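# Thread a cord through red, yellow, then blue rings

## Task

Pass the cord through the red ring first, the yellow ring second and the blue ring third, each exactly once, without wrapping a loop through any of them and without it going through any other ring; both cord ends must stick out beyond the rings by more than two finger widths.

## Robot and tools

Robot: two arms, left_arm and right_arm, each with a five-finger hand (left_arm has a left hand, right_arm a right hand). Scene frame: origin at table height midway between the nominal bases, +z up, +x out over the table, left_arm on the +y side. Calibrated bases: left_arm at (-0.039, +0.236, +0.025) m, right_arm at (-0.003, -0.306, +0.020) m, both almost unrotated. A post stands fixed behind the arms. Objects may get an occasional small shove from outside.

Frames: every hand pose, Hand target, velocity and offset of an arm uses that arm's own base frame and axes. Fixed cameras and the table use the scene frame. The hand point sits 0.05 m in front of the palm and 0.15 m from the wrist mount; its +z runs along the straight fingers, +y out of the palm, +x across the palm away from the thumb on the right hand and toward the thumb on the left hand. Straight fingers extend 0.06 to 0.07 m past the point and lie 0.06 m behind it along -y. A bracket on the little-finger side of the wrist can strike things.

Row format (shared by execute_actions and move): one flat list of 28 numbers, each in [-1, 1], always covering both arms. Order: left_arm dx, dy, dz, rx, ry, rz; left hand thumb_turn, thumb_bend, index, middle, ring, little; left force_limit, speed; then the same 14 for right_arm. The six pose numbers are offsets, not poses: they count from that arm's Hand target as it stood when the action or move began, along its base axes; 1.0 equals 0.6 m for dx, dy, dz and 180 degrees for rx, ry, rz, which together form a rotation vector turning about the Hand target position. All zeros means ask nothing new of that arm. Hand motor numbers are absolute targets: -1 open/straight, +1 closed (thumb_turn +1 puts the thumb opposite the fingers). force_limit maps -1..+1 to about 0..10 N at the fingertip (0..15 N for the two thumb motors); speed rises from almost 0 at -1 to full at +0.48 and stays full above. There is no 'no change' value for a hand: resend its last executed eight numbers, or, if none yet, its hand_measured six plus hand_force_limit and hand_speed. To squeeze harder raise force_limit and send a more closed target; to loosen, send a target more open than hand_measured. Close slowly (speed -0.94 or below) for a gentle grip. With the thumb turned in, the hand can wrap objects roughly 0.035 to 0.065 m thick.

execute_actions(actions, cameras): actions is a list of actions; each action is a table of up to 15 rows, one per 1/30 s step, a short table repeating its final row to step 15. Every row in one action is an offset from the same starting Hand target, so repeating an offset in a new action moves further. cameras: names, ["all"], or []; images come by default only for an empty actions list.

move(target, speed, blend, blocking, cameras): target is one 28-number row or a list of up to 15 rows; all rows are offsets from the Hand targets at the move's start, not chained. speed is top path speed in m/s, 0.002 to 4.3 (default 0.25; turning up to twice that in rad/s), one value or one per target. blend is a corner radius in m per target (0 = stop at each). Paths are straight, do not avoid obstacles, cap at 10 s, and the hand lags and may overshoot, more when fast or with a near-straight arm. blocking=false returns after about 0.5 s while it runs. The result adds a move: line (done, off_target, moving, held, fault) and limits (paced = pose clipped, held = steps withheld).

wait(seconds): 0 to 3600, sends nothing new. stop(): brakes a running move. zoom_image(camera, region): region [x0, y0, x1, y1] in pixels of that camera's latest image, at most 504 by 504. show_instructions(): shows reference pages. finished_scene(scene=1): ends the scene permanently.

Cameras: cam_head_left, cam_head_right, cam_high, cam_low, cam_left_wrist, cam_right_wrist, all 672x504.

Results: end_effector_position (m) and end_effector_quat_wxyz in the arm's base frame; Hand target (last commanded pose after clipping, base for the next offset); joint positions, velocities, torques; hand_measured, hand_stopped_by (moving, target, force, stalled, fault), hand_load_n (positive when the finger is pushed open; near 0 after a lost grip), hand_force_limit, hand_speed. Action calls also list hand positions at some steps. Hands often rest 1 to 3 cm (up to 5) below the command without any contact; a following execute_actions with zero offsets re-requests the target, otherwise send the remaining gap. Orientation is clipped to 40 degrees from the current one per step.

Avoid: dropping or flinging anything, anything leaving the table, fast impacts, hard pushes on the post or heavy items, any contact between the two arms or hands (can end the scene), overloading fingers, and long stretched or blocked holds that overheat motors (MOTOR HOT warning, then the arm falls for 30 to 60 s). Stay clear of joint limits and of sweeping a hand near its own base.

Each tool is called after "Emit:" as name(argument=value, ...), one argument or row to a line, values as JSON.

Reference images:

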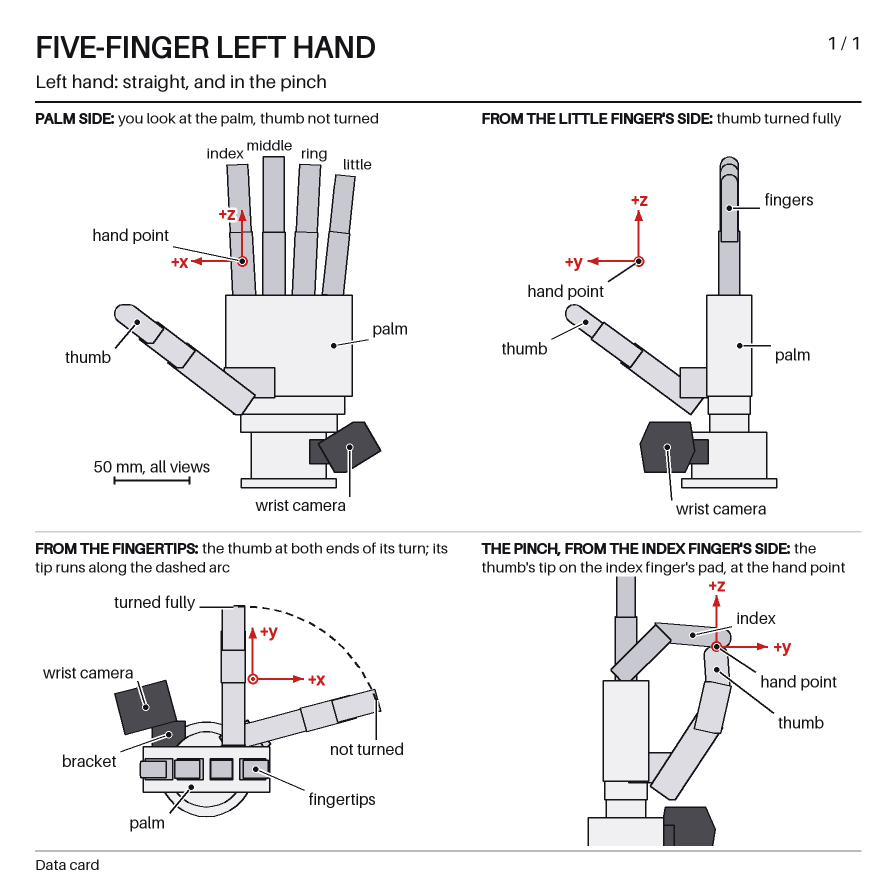

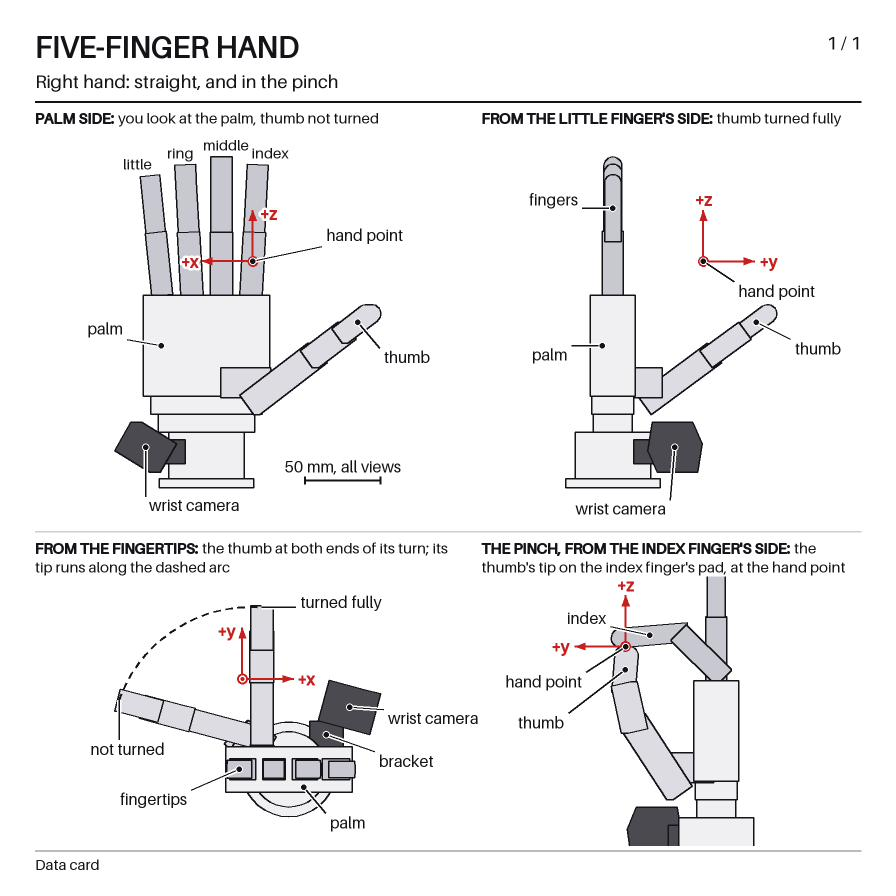

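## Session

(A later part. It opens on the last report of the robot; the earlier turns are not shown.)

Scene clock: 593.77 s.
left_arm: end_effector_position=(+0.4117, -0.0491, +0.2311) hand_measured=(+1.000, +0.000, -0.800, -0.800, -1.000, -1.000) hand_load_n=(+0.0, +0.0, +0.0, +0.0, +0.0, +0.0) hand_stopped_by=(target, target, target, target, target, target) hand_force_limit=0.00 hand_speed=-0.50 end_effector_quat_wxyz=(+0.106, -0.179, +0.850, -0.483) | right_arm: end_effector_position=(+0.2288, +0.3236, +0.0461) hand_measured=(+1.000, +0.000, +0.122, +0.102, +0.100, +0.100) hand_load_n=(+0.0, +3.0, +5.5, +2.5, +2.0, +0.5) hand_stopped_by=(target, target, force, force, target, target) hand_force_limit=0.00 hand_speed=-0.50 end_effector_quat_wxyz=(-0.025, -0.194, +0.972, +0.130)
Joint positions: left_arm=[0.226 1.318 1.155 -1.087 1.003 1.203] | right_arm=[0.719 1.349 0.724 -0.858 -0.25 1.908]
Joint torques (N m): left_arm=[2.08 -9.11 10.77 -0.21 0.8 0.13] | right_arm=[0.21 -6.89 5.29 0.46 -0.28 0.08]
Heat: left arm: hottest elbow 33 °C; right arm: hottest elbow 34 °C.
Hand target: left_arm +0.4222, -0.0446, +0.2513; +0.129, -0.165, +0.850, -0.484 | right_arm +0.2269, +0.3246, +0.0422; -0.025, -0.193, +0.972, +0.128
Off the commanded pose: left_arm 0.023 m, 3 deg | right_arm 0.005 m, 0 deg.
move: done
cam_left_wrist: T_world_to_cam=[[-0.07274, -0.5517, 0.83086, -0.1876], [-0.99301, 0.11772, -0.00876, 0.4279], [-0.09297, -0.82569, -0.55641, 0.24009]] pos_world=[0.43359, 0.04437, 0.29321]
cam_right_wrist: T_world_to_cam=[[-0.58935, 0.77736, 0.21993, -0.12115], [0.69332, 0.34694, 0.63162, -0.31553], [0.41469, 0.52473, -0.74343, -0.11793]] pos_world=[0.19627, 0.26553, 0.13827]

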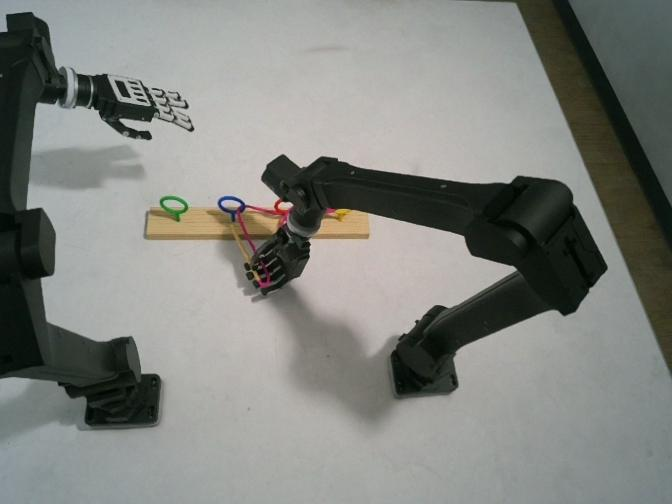

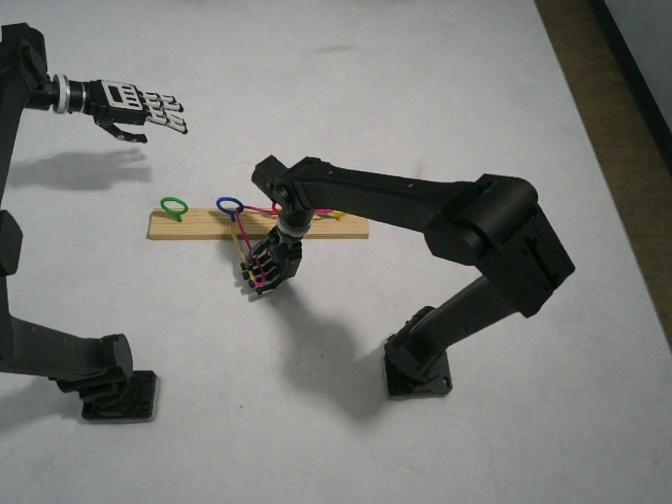

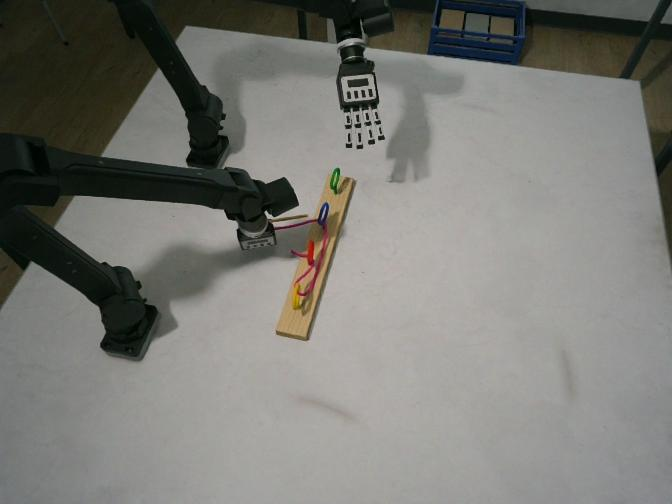

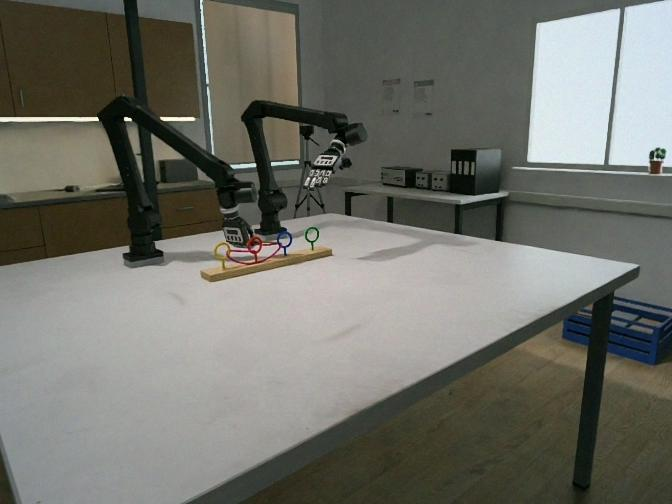

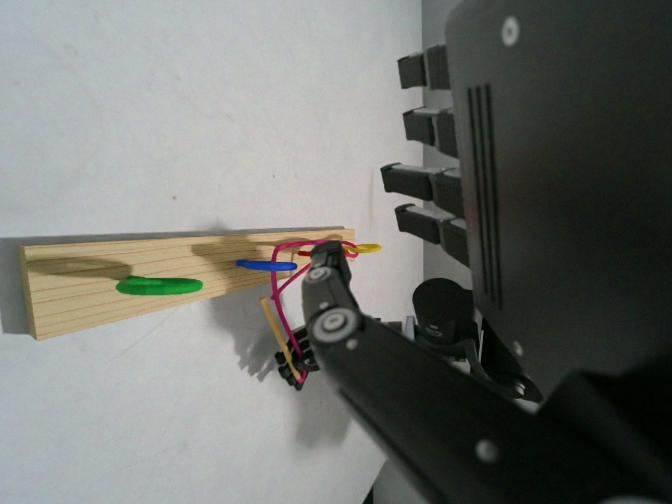

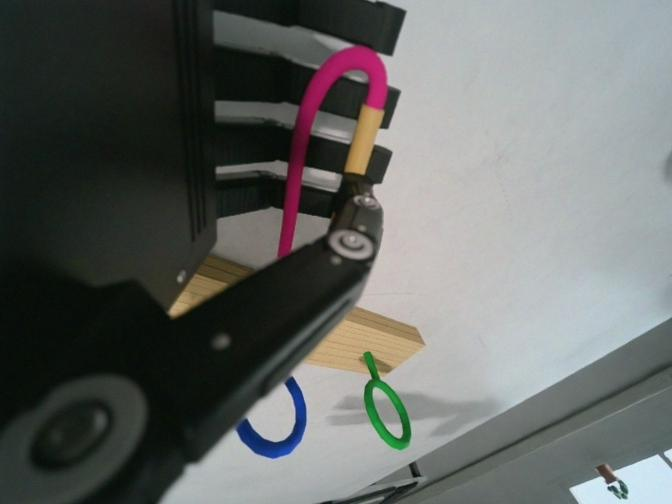

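Emit:
move(
  target=[0,0,0,0,0,0,1,0,-0.8,-0.8,-1,-1,0.0,-0.5,0,0,-0.04,0,0,0,1,0,0.35,0.35,0.1,0.1,0.0,-0.5],
  speed=0.05,
  cameras=["cam_low","cam_head_left"],
)

Emit:
zoom_image(
  camera="cam_low",
  region=[210, 200, 300, 270],
)

Emit:
zoom_image(
  camera="cam_head_left",
  region=[200, 180, 320, 300],
)

Scene clock: 597.97 s.
left_arm: end_effector_position=(+0.4117, -0.0491, +0.2311) hand_measured=(+1.000, +0.000, -0.800, -0.800, -1.000, -1.000) hand_load_n=(+0.0, +0.0, +0.0, +0.0, +0.0, +0.0) hand_stopped_by=(target, target, target, target, target, target) hand_force_limit=0.00 hand_speed=-0.50 end_effector_quat_wxyz=(+0.106, -0.179, +0.850, -0.483) | right_arm: end_effector_position=(+0.2292, +0.3238, +0.0224) hand_measured=(+1.000, +0.000, +0.122, +0.102, +0.100, +0.100) hand_load_n=(+0.0, +3.0, +5.5, +2.5, +2.0, +0.0) hand_stopped_by=(target, target, force, force, target, target) hand_force_limit=0.00 hand_speed=-0.50 end_effector_quat_wxyz=(-0.024, -0.193, +0.972, +0.130)
Joint positions: left_arm=[0.226 1.318 1.155 -1.087 1.003 1.203] | right_arm=[0.719 1.398 0.693 -0.776 -0.25 1.908]
Joint torques (N m): left_arm=[2.02 -9.05 10.76 -0.23 0.79 0.13] | right_arm=[0.32 -6.59 5.03 0.55 -0.31 0.08]
Heat: left arm: hottest elbow 34 °C; right arm: hottest elbow 34 °C.
Hand target: left_arm +0.4222, -0.0446, +0.2513; +0.129, -0.165, +0.850, -0.484 | right_arm +0.2269, +0.3246, +0.0182; -0.025, -0.193, +0.972, +0.128
Off the commanded pose: left_arm 0.023 m, 3 deg | right_arm 0.005 m, 0 deg.
move: done
Images, in order (width x height): cam_head_left 672x504, cam_low 672x504.

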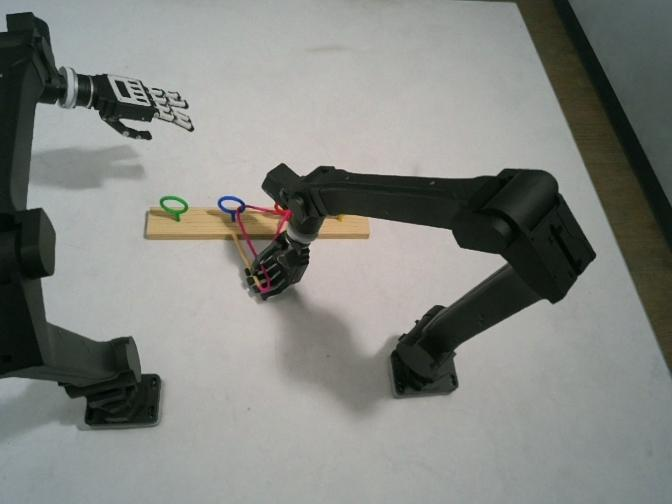

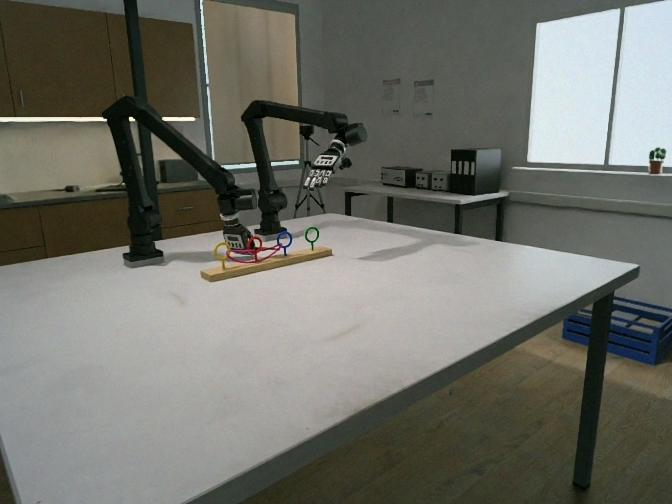

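Scaled by 5.600 from the camera's image (finer frame: 960x720).

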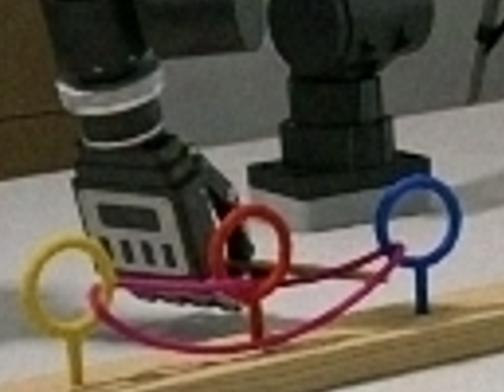

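Scaled by 4.200 from the camera's image (finer frame: 960x720).

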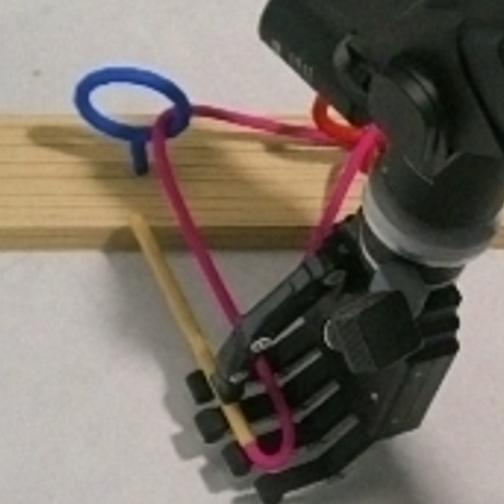

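Emit:
move(
  target=[0,0,0,0,0,0,1,0,-0.8,-0.8,-1,-1,0.0,-0.5,0,0,0,0,0,0,1,0,-0.05,-0.05,-0.05,-0.05,0.0,-0.93],
  speed=0.05,
  cameras=["cam_low","cam_head_left","cam_right_wrist"],
)

Emit:
zoom_image(
  camera="cam_right_wrist",
  region=[180, 20, 460, 300],
)

Emit:
zoom_image(
  camera="cam_head_left",
  region=[200, 180, 320, 300],
)

Scene clock: 601.07 s.
left_arm: end_effector_position=(+0.4117, -0.0491, +0.2311) hand_measured=(+1.000, +0.000, -0.800, -0.800, -1.000, -1.000) hand_load_n=(+0.0, +0.0, +0.0, +0.0, +0.0, +0.0) hand_stopped_by=(target, target, target, target, target, target) hand_force_limit=0.00 hand_speed=-0.50 end_effector_quat_wxyz=(+0.106, -0.179, +0.850, -0.483) | right_arm: end_effector_position=(+0.2292, +0.3238, +0.0224) hand_measured=(+1.000, +0.000, -0.050, -0.050, -0.050, -0.050) hand_load_n=(+0.0, +0.0, +0.0, +0.0, +0.0, +0.0) hand_stopped_by=(target, target, target, target, target, target) hand_force_limit=0.00 hand_speed=-0.93 end_effector_quat_wxyz=(-0.024, -0.193, +0.972, +0.130)
Joint positions: left_arm=[0.226 1.318 1.155 -1.087 1.003 1.203] | right_arm=[0.719 1.398 0.693 -0.776 -0.25 1.909]
Joint torques (N m): left_arm=[2.02 -8.94 10.73 -0.21 0.8 0.13] | right_arm=[0.21 -7.06 5 0.51 -0.27 0.08]
Heat: left arm: hottest elbow 34 °C; right arm: hottest elbow 34 °C.
Hand target: left_arm +0.4222, -0.0446, +0.2513; +0.129, -0.165, +0.850, -0.484 | right_arm +0.2269, +0.3246, +0.0182; -0.025, -0.193, +0.972, +0.128
Off the commanded pose: left_arm 0.023 m, 3 deg | right_arm 0.005 m, 0 deg.
move: done
cam_right_wrist: T_world_to_cam=[[-0.58896, 0.77764, 0.22002, -0.11605], [0.69313, 0.34604, 0.63232, -0.30058], [0.41558, 0.52492, -0.7428, -0.13615]] pos_world=[0.19657, 0.26572, 0.11447]
Images, in order (width x height): cam_head_left 672x504, cam_low 672x504, cam_right_wrist 672x504.

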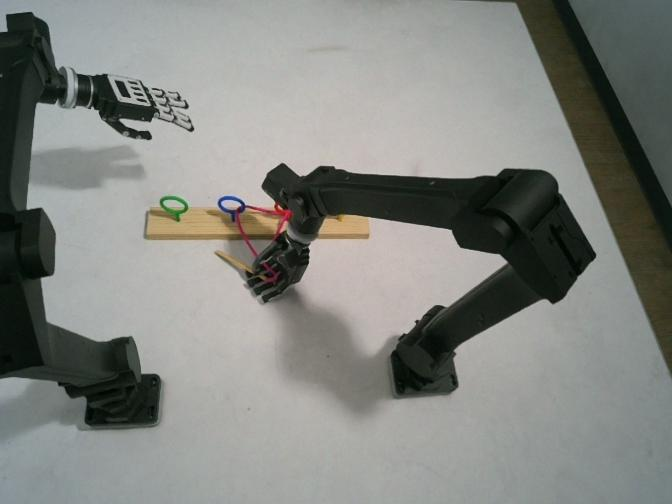

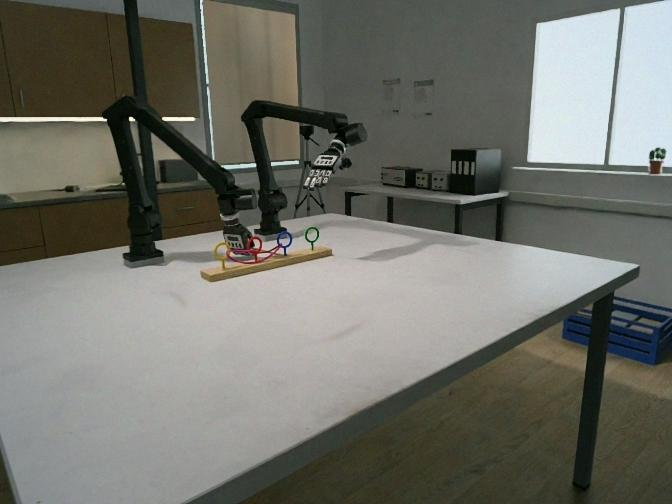

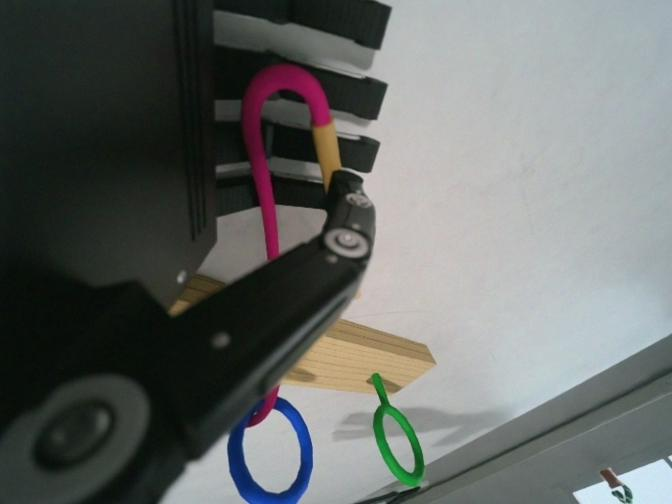

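Scaled by 1.800 from the camera's image (finer frame: 960x720).

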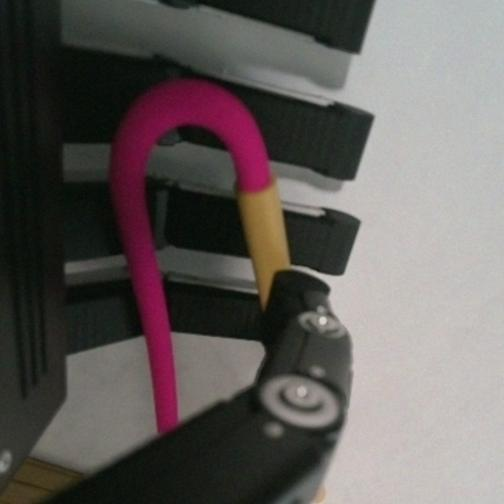

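Scaled by 4.200 from the camera's image (finer frame: 960x720).

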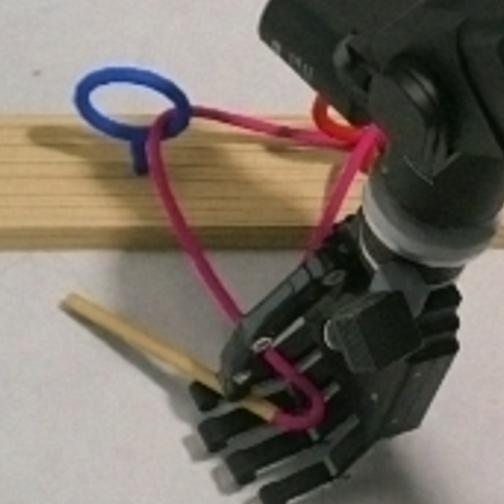

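Emit:
move(
  target=[0,0,0,0,0,0,1,0,-0.8,-0.8,-1,-1,0.0,-0.5,0,0,0.045,0,0,0,1,0,-0.45,-0.45,-0.45,-0.45,0.0,-0.85],
  speed=0.03,
  cameras=["cam_low","cam_head_left","cam_right_wrist"],
)

Emit:
zoom_image(
  camera="cam_right_wrist",
  region=[180, 20, 460, 300],
)

Emit:
zoom_image(
  camera="cam_head_left",
  region=[200, 180, 320, 300],
)

Emit:
zoom_image(
  camera="cam_low",
  region=[210, 200, 300, 270],
)

Scene clock: 605.53 s.
left_arm: end_effector_position=(+0.4117, -0.0491, +0.2311) hand_measured=(+1.000, +0.000, -0.800, -0.800, -1.000, -1.000) hand_load_n=(+0.0, +0.0, +0.0, +0.0, +0.0, +0.0) hand_stopped_by=(target, target, target, target, target, target) hand_force_limit=0.00 hand_speed=-0.50 end_effector_quat_wxyz=(+0.106, -0.179, +0.850, -0.483) | right_arm: end_effector_position=(+0.2198, +0.3162, +0.0345) hand_measured=(+1.000, +0.000, -0.450, -0.450, -0.450, -0.450) hand_load_n=(+0.0, +0.0, +0.0, -1.0, +0.0, +0.0) hand_stopped_by=(target, target, target, target, target, target) hand_force_limit=0.00 hand_speed=-0.85 end_effector_quat_wxyz=(-0.034, -0.192, +0.973, +0.125)
Joint positions: left_arm=[0.226 1.318 1.155 -1.087 1.003 1.203] | right_arm=[0.72 1.351 0.693 -0.844 -0.25 1.909]
Joint torques (N m): left_arm=[2.02 -9.05 10.74 -0.24 0.79 0.12] | right_arm=[0.26 -7 7.86 -0.29 -0.3 0.08]
Heat: left arm: hottest elbow 34 °C; right arm: hottest elbow 34 °C.
Hand target: left_arm +0.4222, -0.0446, +0.2513; +0.129, -0.165, +0.850, -0.484 | right_arm +0.2268, +0.3247, +0.0452; -0.025, -0.194, +0.972, +0.128
Off the commanded pose: left_arm 0.023 m, 3 deg | right_arm 0.015 m, 1 deg.
move: off_target (right_arm)
cam_right_wrist: T_world_to_cam=[[-0.58599, 0.7803, 0.21851, -0.11975], [0.70294, 0.35536, 0.61611, -0.30359], [0.4031, 0.51464, -0.75674, -0.1127]] pos_world=[0.18867, 0.25932, 0.12793]
Images, in order (width x height): cam_head_left 672x504, cam_low 672x504, cam_right_wrist 672x504.

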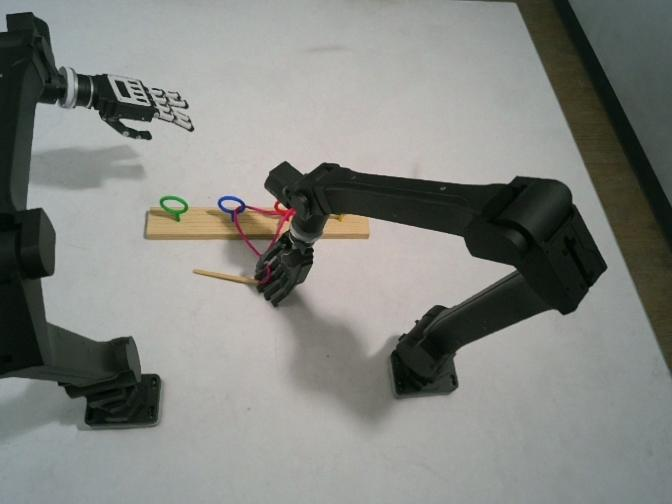

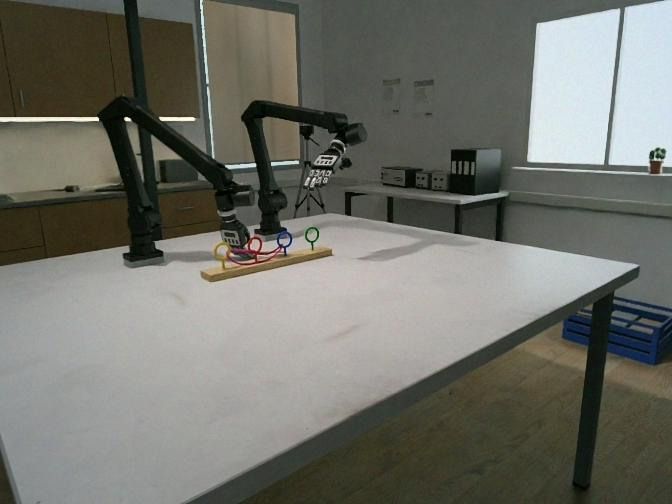

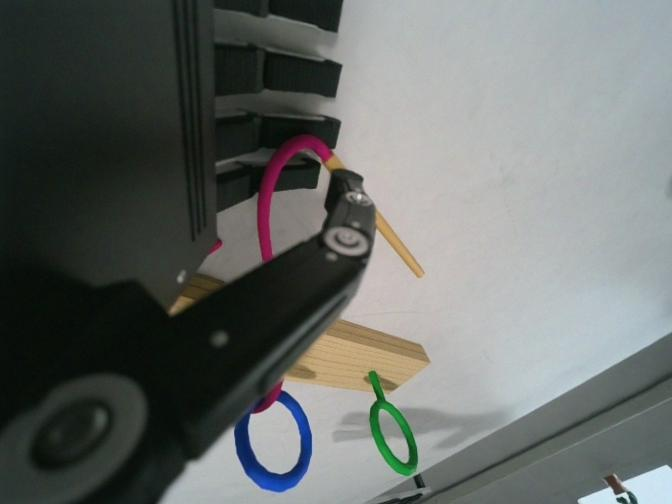

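Scaled by 1.800 from the camera's image (finer frame: 960x720).

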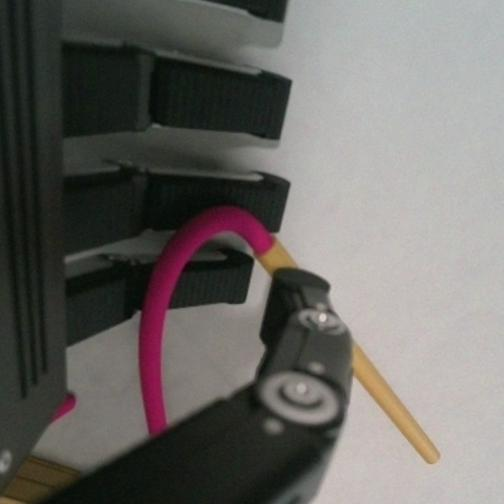

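Scaled by 4.200 from the camera's image (finer frame: 960x720).

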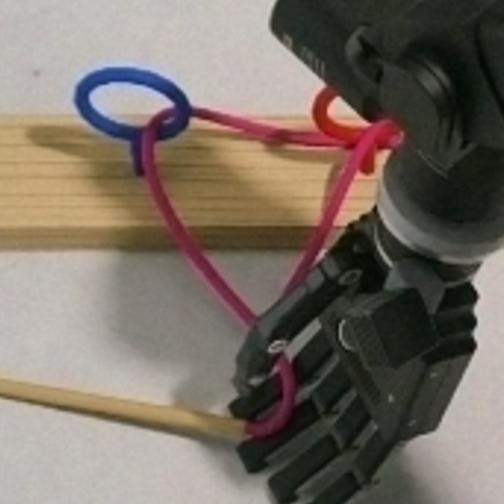

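Scaled by 5.600 from the camera's image (finer frame: 960x720).

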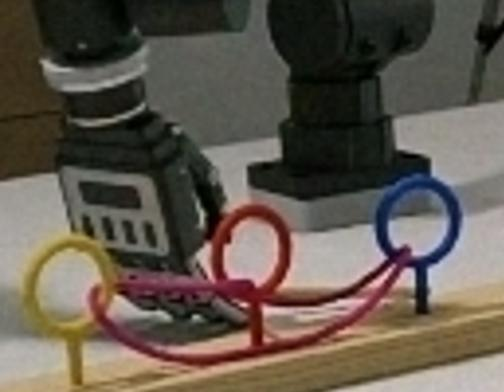

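Emit:
move(
  target=[0,0,0,0,0,0,1,0,-0.8,-0.8,-1,-1,0.0,-0.5,0,0.0,0.083,0,0,0,1,0,-1,-1,-1,-1,0.0,-0.85],
  speed=0.05,
  cameras=["cam_low","cam_head_left","cam_right_wrist"],
)

Emit:
zoom_image(
  camera="cam_right_wrist",
  region=[180, 20, 460, 300],
)

Emit:
zoom_image(
  camera="cam_head_left",
  region=[190, 180, 320, 310],
)

Emit:
zoom_image(
  camera="cam_low",
  region=[210, 200, 300, 270],
)

Scene clock: 609.67 s.
left_arm: end_effector_position=(+0.4117, -0.0491, +0.2311) hand_measured=(+1.000, +0.000, -0.800, -0.800, -1.000, -1.000) hand_load_n=(+0.0, +0.0, +0.0, +0.0, +0.0, +0.0) hand_stopped_by=(target, target, target, target, target, target) hand_force_limit=0.00 hand_speed=-0.50 end_effector_quat_wxyz=(+0.106, -0.179, +0.850, -0.483) | right_arm: end_effector_position=(+0.2156, +0.3130, +0.0768) hand_measured=(+1.000, +0.000, -1.000, -1.000, -1.000, -1.000) hand_load_n=(+0.0, +0.0, +0.0, +0.0, +0.0, +0.0) hand_stopped_by=(target, target, target, target, target, target) hand_force_limit=0.00 hand_speed=-0.85 end_effector_quat_wxyz=(-0.043, -0.191, +0.973, +0.120)
Joint positions: left_arm=[0.226 1.318 1.155 -1.087 1.003 1.203] | right_arm=[0.721 1.271 0.758 -1.01 -0.251 1.909]
Joint torques (N m): left_arm=[2.02 -9.05 10.73 -0.21 0.8 0.13] | right_arm=[0.44 -7.41 9.14 -0.24 -0.25 0.04]
Heat: left arm: hottest elbow 35 °C; right arm: hottest elbow 34 °C.
Hand target: left_arm +0.4222, -0.0446, +0.2513; +0.129, -0.165, +0.850, -0.484 | right_arm +0.2269, +0.3247, +0.0952; -0.025, -0.194, +0.972, +0.128
Off the commanded pose: left_arm 0.023 m, 3 deg | right_arm 0.024 m, 2 deg.
move: off_target (right_arm)
cam_right_wrist: T_world_to_cam=[[-0.58281, 0.7829, 0.21772, -0.13041], [0.71257, 0.36358, 0.60004, -0.32902], [0.39061, 0.50485, -0.76977, -0.0707]] pos_world=[0.18606, 0.25742, 0.17139]
Images, in order (width x height): cam_head_left 672x504, cam_low 672x504, cam_right_wrist 672x504.

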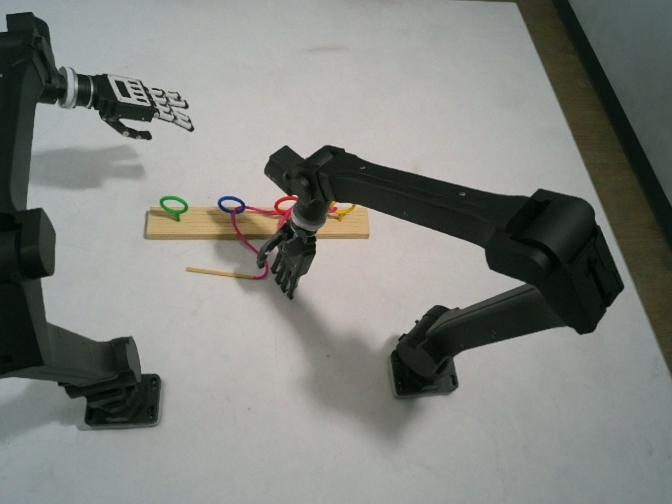

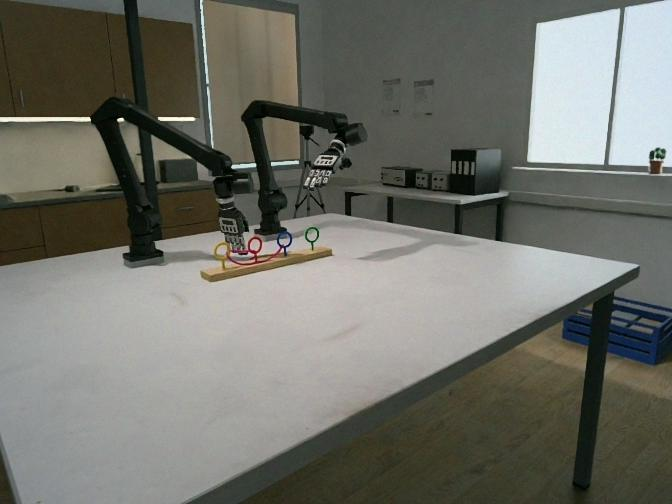

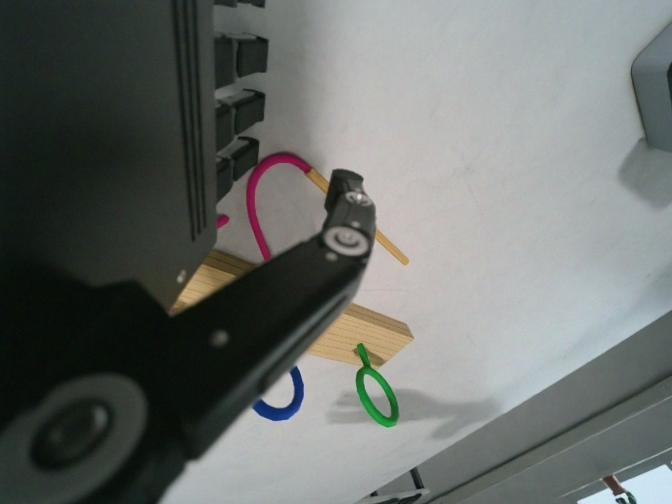

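Scaled by 1.800 from the camera's image (finer frame: 960x720).

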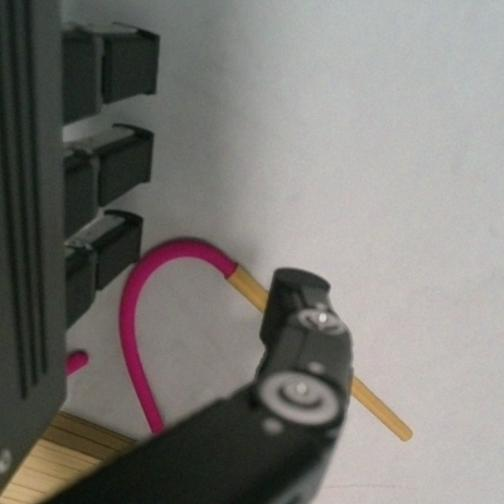

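Scaled by 3.877 from the camera's image (finer frame: 960x720).

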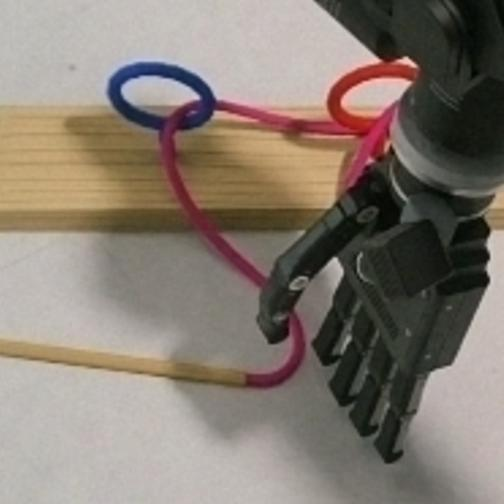

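Scaled by 5.600 from the camera's image (finer frame: 960x720).

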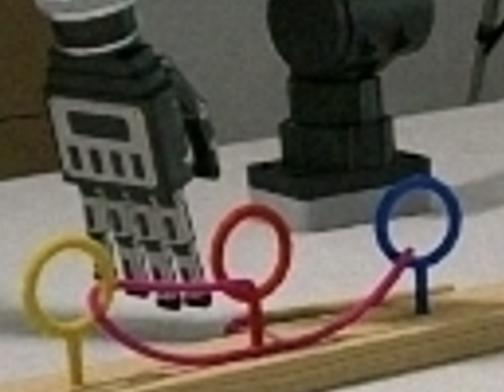

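Emit:
move(
  target=[
    [0,0,0,0,0,0,1,0,-0.8,-0.8,-1,-1,0.0,-0.5,0.0,0.0,0.17,0,0,0,1,0,-1,-1,-1,-1,0.0,-0.85],
    [0,0,0,0,0,0,1,0,-0.8,-0.8,-1,-1,0.0,-0.5,-0.1,-0.25,0.25,0,0,0,1,0,-1,-1,-1,-1,0.0,-0.85],
  ],
  speed=0.12,
  blend=[0.03,0],
  cameras=["all"],
)

Emit:
zoom_image(
  camera="cam_head_left",
  region=[170, 170, 370, 320],
)

Emit:
zoom_image(
  camera="cam_low",
  region=[190, 200, 340, 300],
)

Emit:
zoom_image(
  camera="cam_high",
  region=[220, 160, 380, 340],
)

Scene clock: 616.17 s.
left_arm: end_effector_position=(+0.4117, -0.0491, +0.2311) hand_measured=(+1.000, +0.000, -0.800, -0.800, -1.000, -1.000) hand_load_n=(+0.0, +0.0, +0.0, +0.0, +0.0, +0.0) hand_stopped_by=(target, target, target, target, target, target) hand_force_limit=0.00 hand_speed=-0.50 end_effector_quat_wxyz=(+0.106, -0.179, +0.850, -0.483) | right_arm: end_effector_position=(+0.1694, +0.1765, +0.2471) hand_measured=(+1.000, +0.000, -1.000, -1.000, -1.000, -1.000) hand_load_n=(+0.0, +0.0, +0.0, +0.0, +0.0, +0.0) hand_stopped_by=(target, target, target, target, target, target) hand_force_limit=0.00 hand_speed=-0.85 end_effector_quat_wxyz=(-0.019, -0.194, +0.973, +0.126)
Joint positions: left_arm=[0.226 1.318 1.155 -1.087 1.003 1.203] | right_arm=[0.347 0.815 0.921 -1.677 -0.256 1.524]
Joint torques (N m): left_arm=[2.08 -9.05 10.74 -0.25 0.79 0.13] | right_arm=[-0.91 -1.26 6.61 -0.29 -0.62 -0.05]
Heat: left arm: hottest elbow 35 °C; right arm: hottest elbow 35 °C.
Hand target: left_arm +0.4222, -0.0446, +0.2513; +0.129, -0.165, +0.850, -0.484 | right_arm +0.1668, +0.1747, +0.2450; -0.025, -0.194, +0.972, +0.128
Off the commanded pose: left_arm 0.023 m, 3 deg | right_arm 0.004 m, 1 deg.
move: done
cam_left_wrist: T_world_to_cam=[[-0.07274, -0.5517, 0.83086, -0.1876], [-0.99301, 0.11772, -0.00876, 0.4279], [-0.09297, -0.82569, -0.55641, 0.24009]] pos_world=[0.43359, 0.04437, 0.29321]
cam_right_wrist: T_world_to_cam=[[-0.59153, 0.77865, 0.20926, -0.0832], [0.68563, 0.34921, 0.63872, -0.35103], [0.42426, 0.5213, -0.74044, 0.1315]] pos_world=[0.13567, 0.11882, 0.33899]

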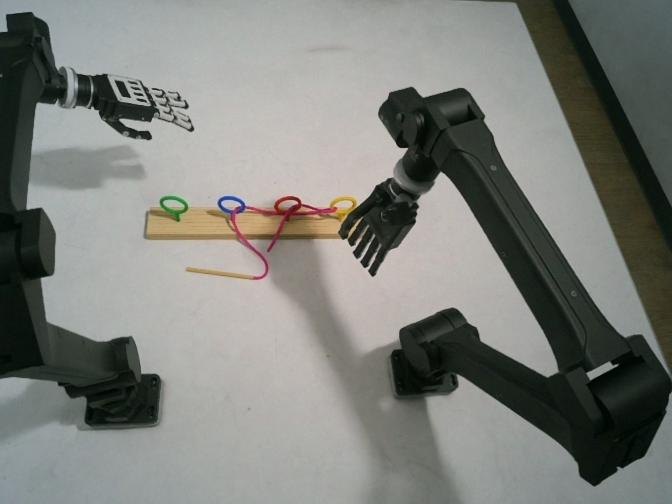

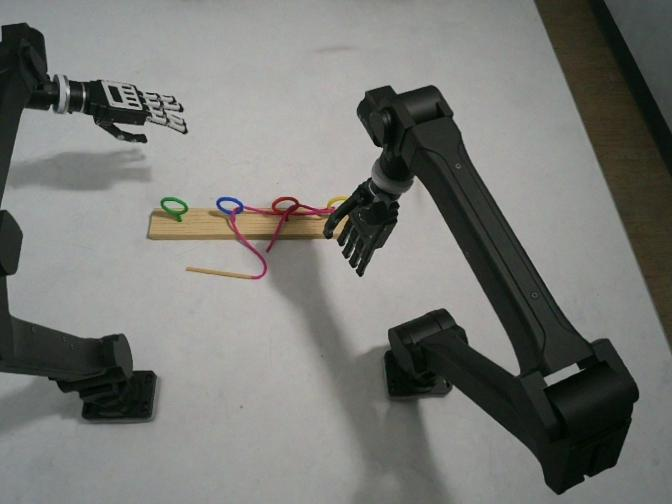

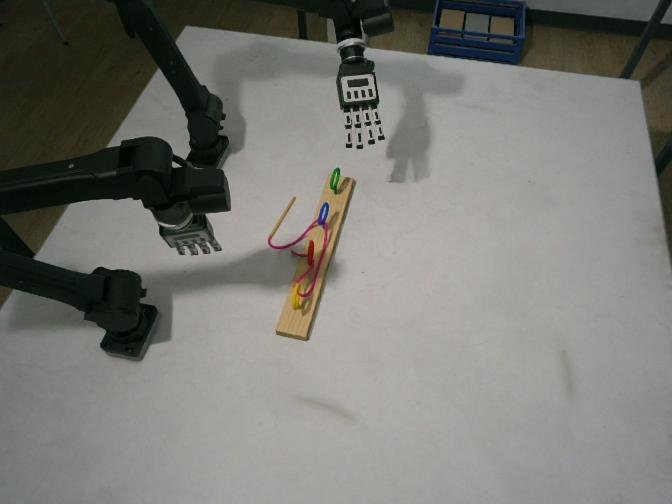

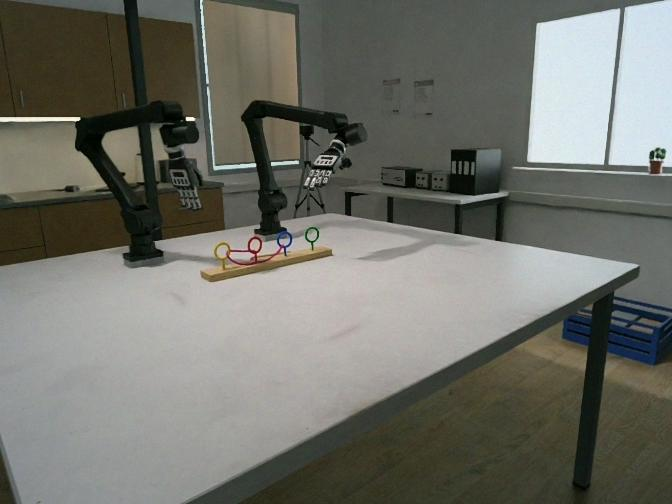

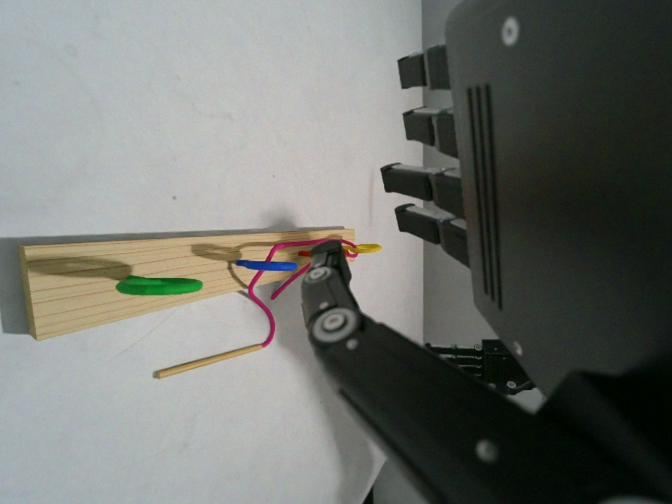

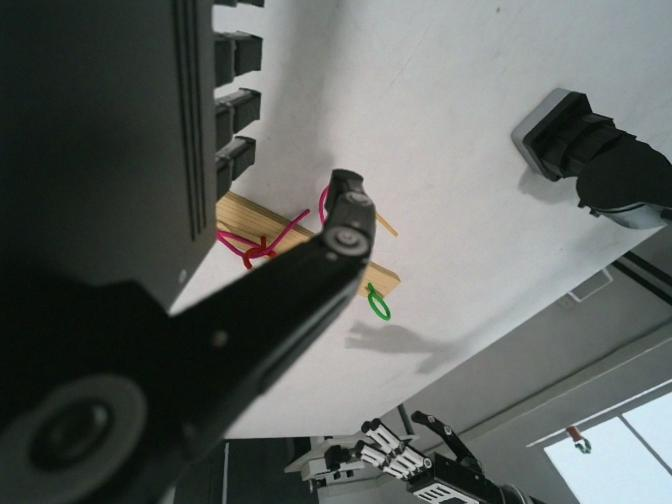

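Scaled by 2.520 from the camera's image (finer frame: 960x720).

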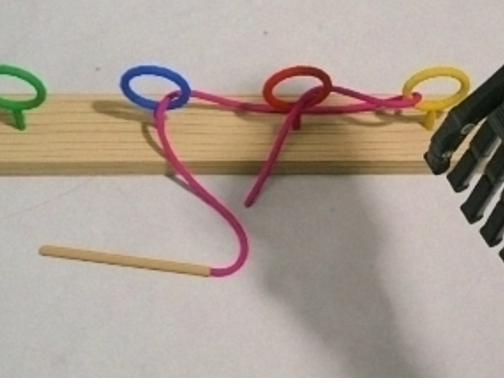

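Scaled by 3.360 from the camera's image (finer frame: 960x720).

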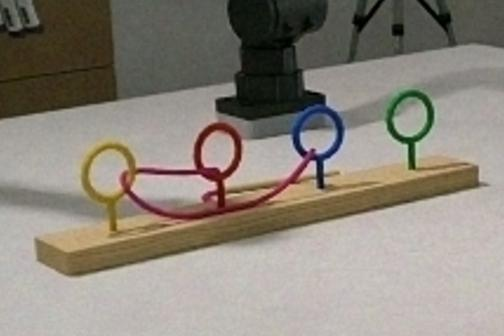

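Scaled by 2.800 from the camera's image (finer frame: 960x720).

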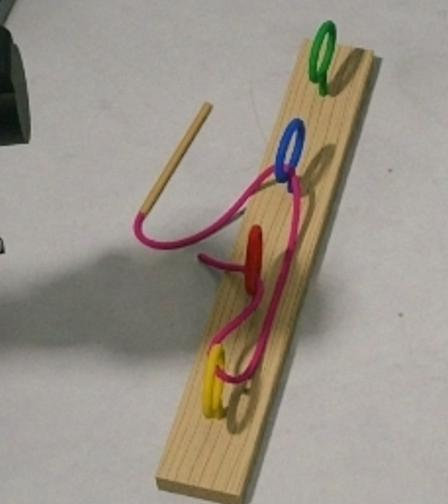

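Emit:
zoom_image(
  camera="cam_head_left",
  region=[265, 185, 345, 245],
)

Emit:
zoom_image(
  camera="cam_low",
  region=[210, 225, 270, 275],
)

Emit:
zoom_image(
  camera="cam_high",
  region=[280, 230, 340, 310],
)

Emit:
zoom_image(
  camera="cam_low",
  region=[260, 225, 310, 265],
)

Emit:
zoom_image(
  camera="cam_head_left",
  region=[205, 185, 285, 245],
)

Scaled by 6.300 from the camera's image (finer frame: 960x720).

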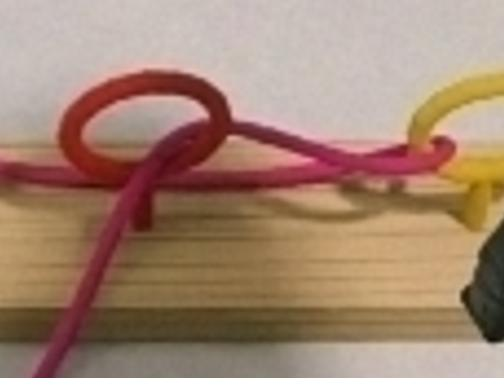

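Scaled by 8.400 from the camera's image (finer frame: 960x720).

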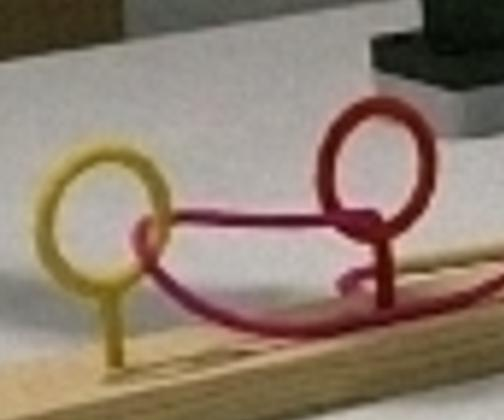

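Scaled by 6.300 from the camera's image (finer frame: 960x720).

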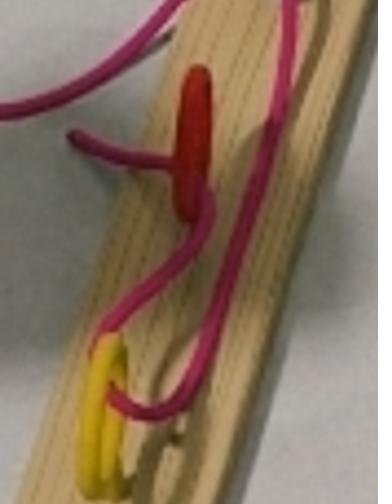

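Scaled by 10.080 from the camera's image (finer frame: 960x720).

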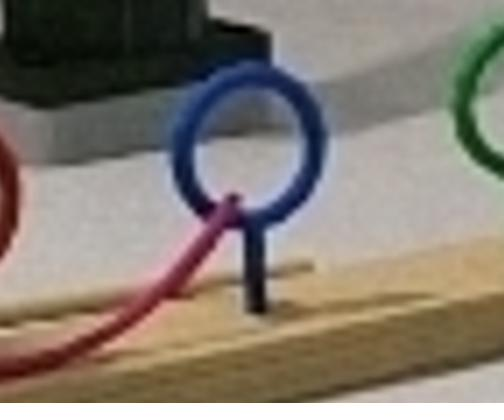

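Scaled by 6.300 from the camera's image (finer frame: 960x720).

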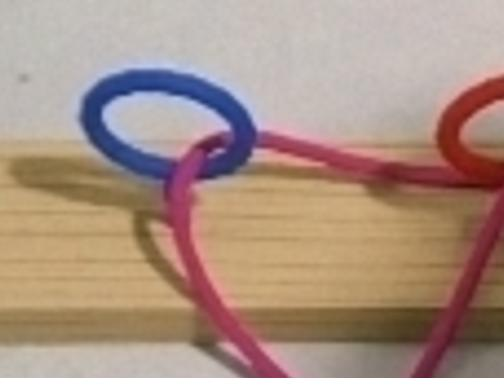

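Emit:
finished_scene(
)

The scene is finished: the task was done.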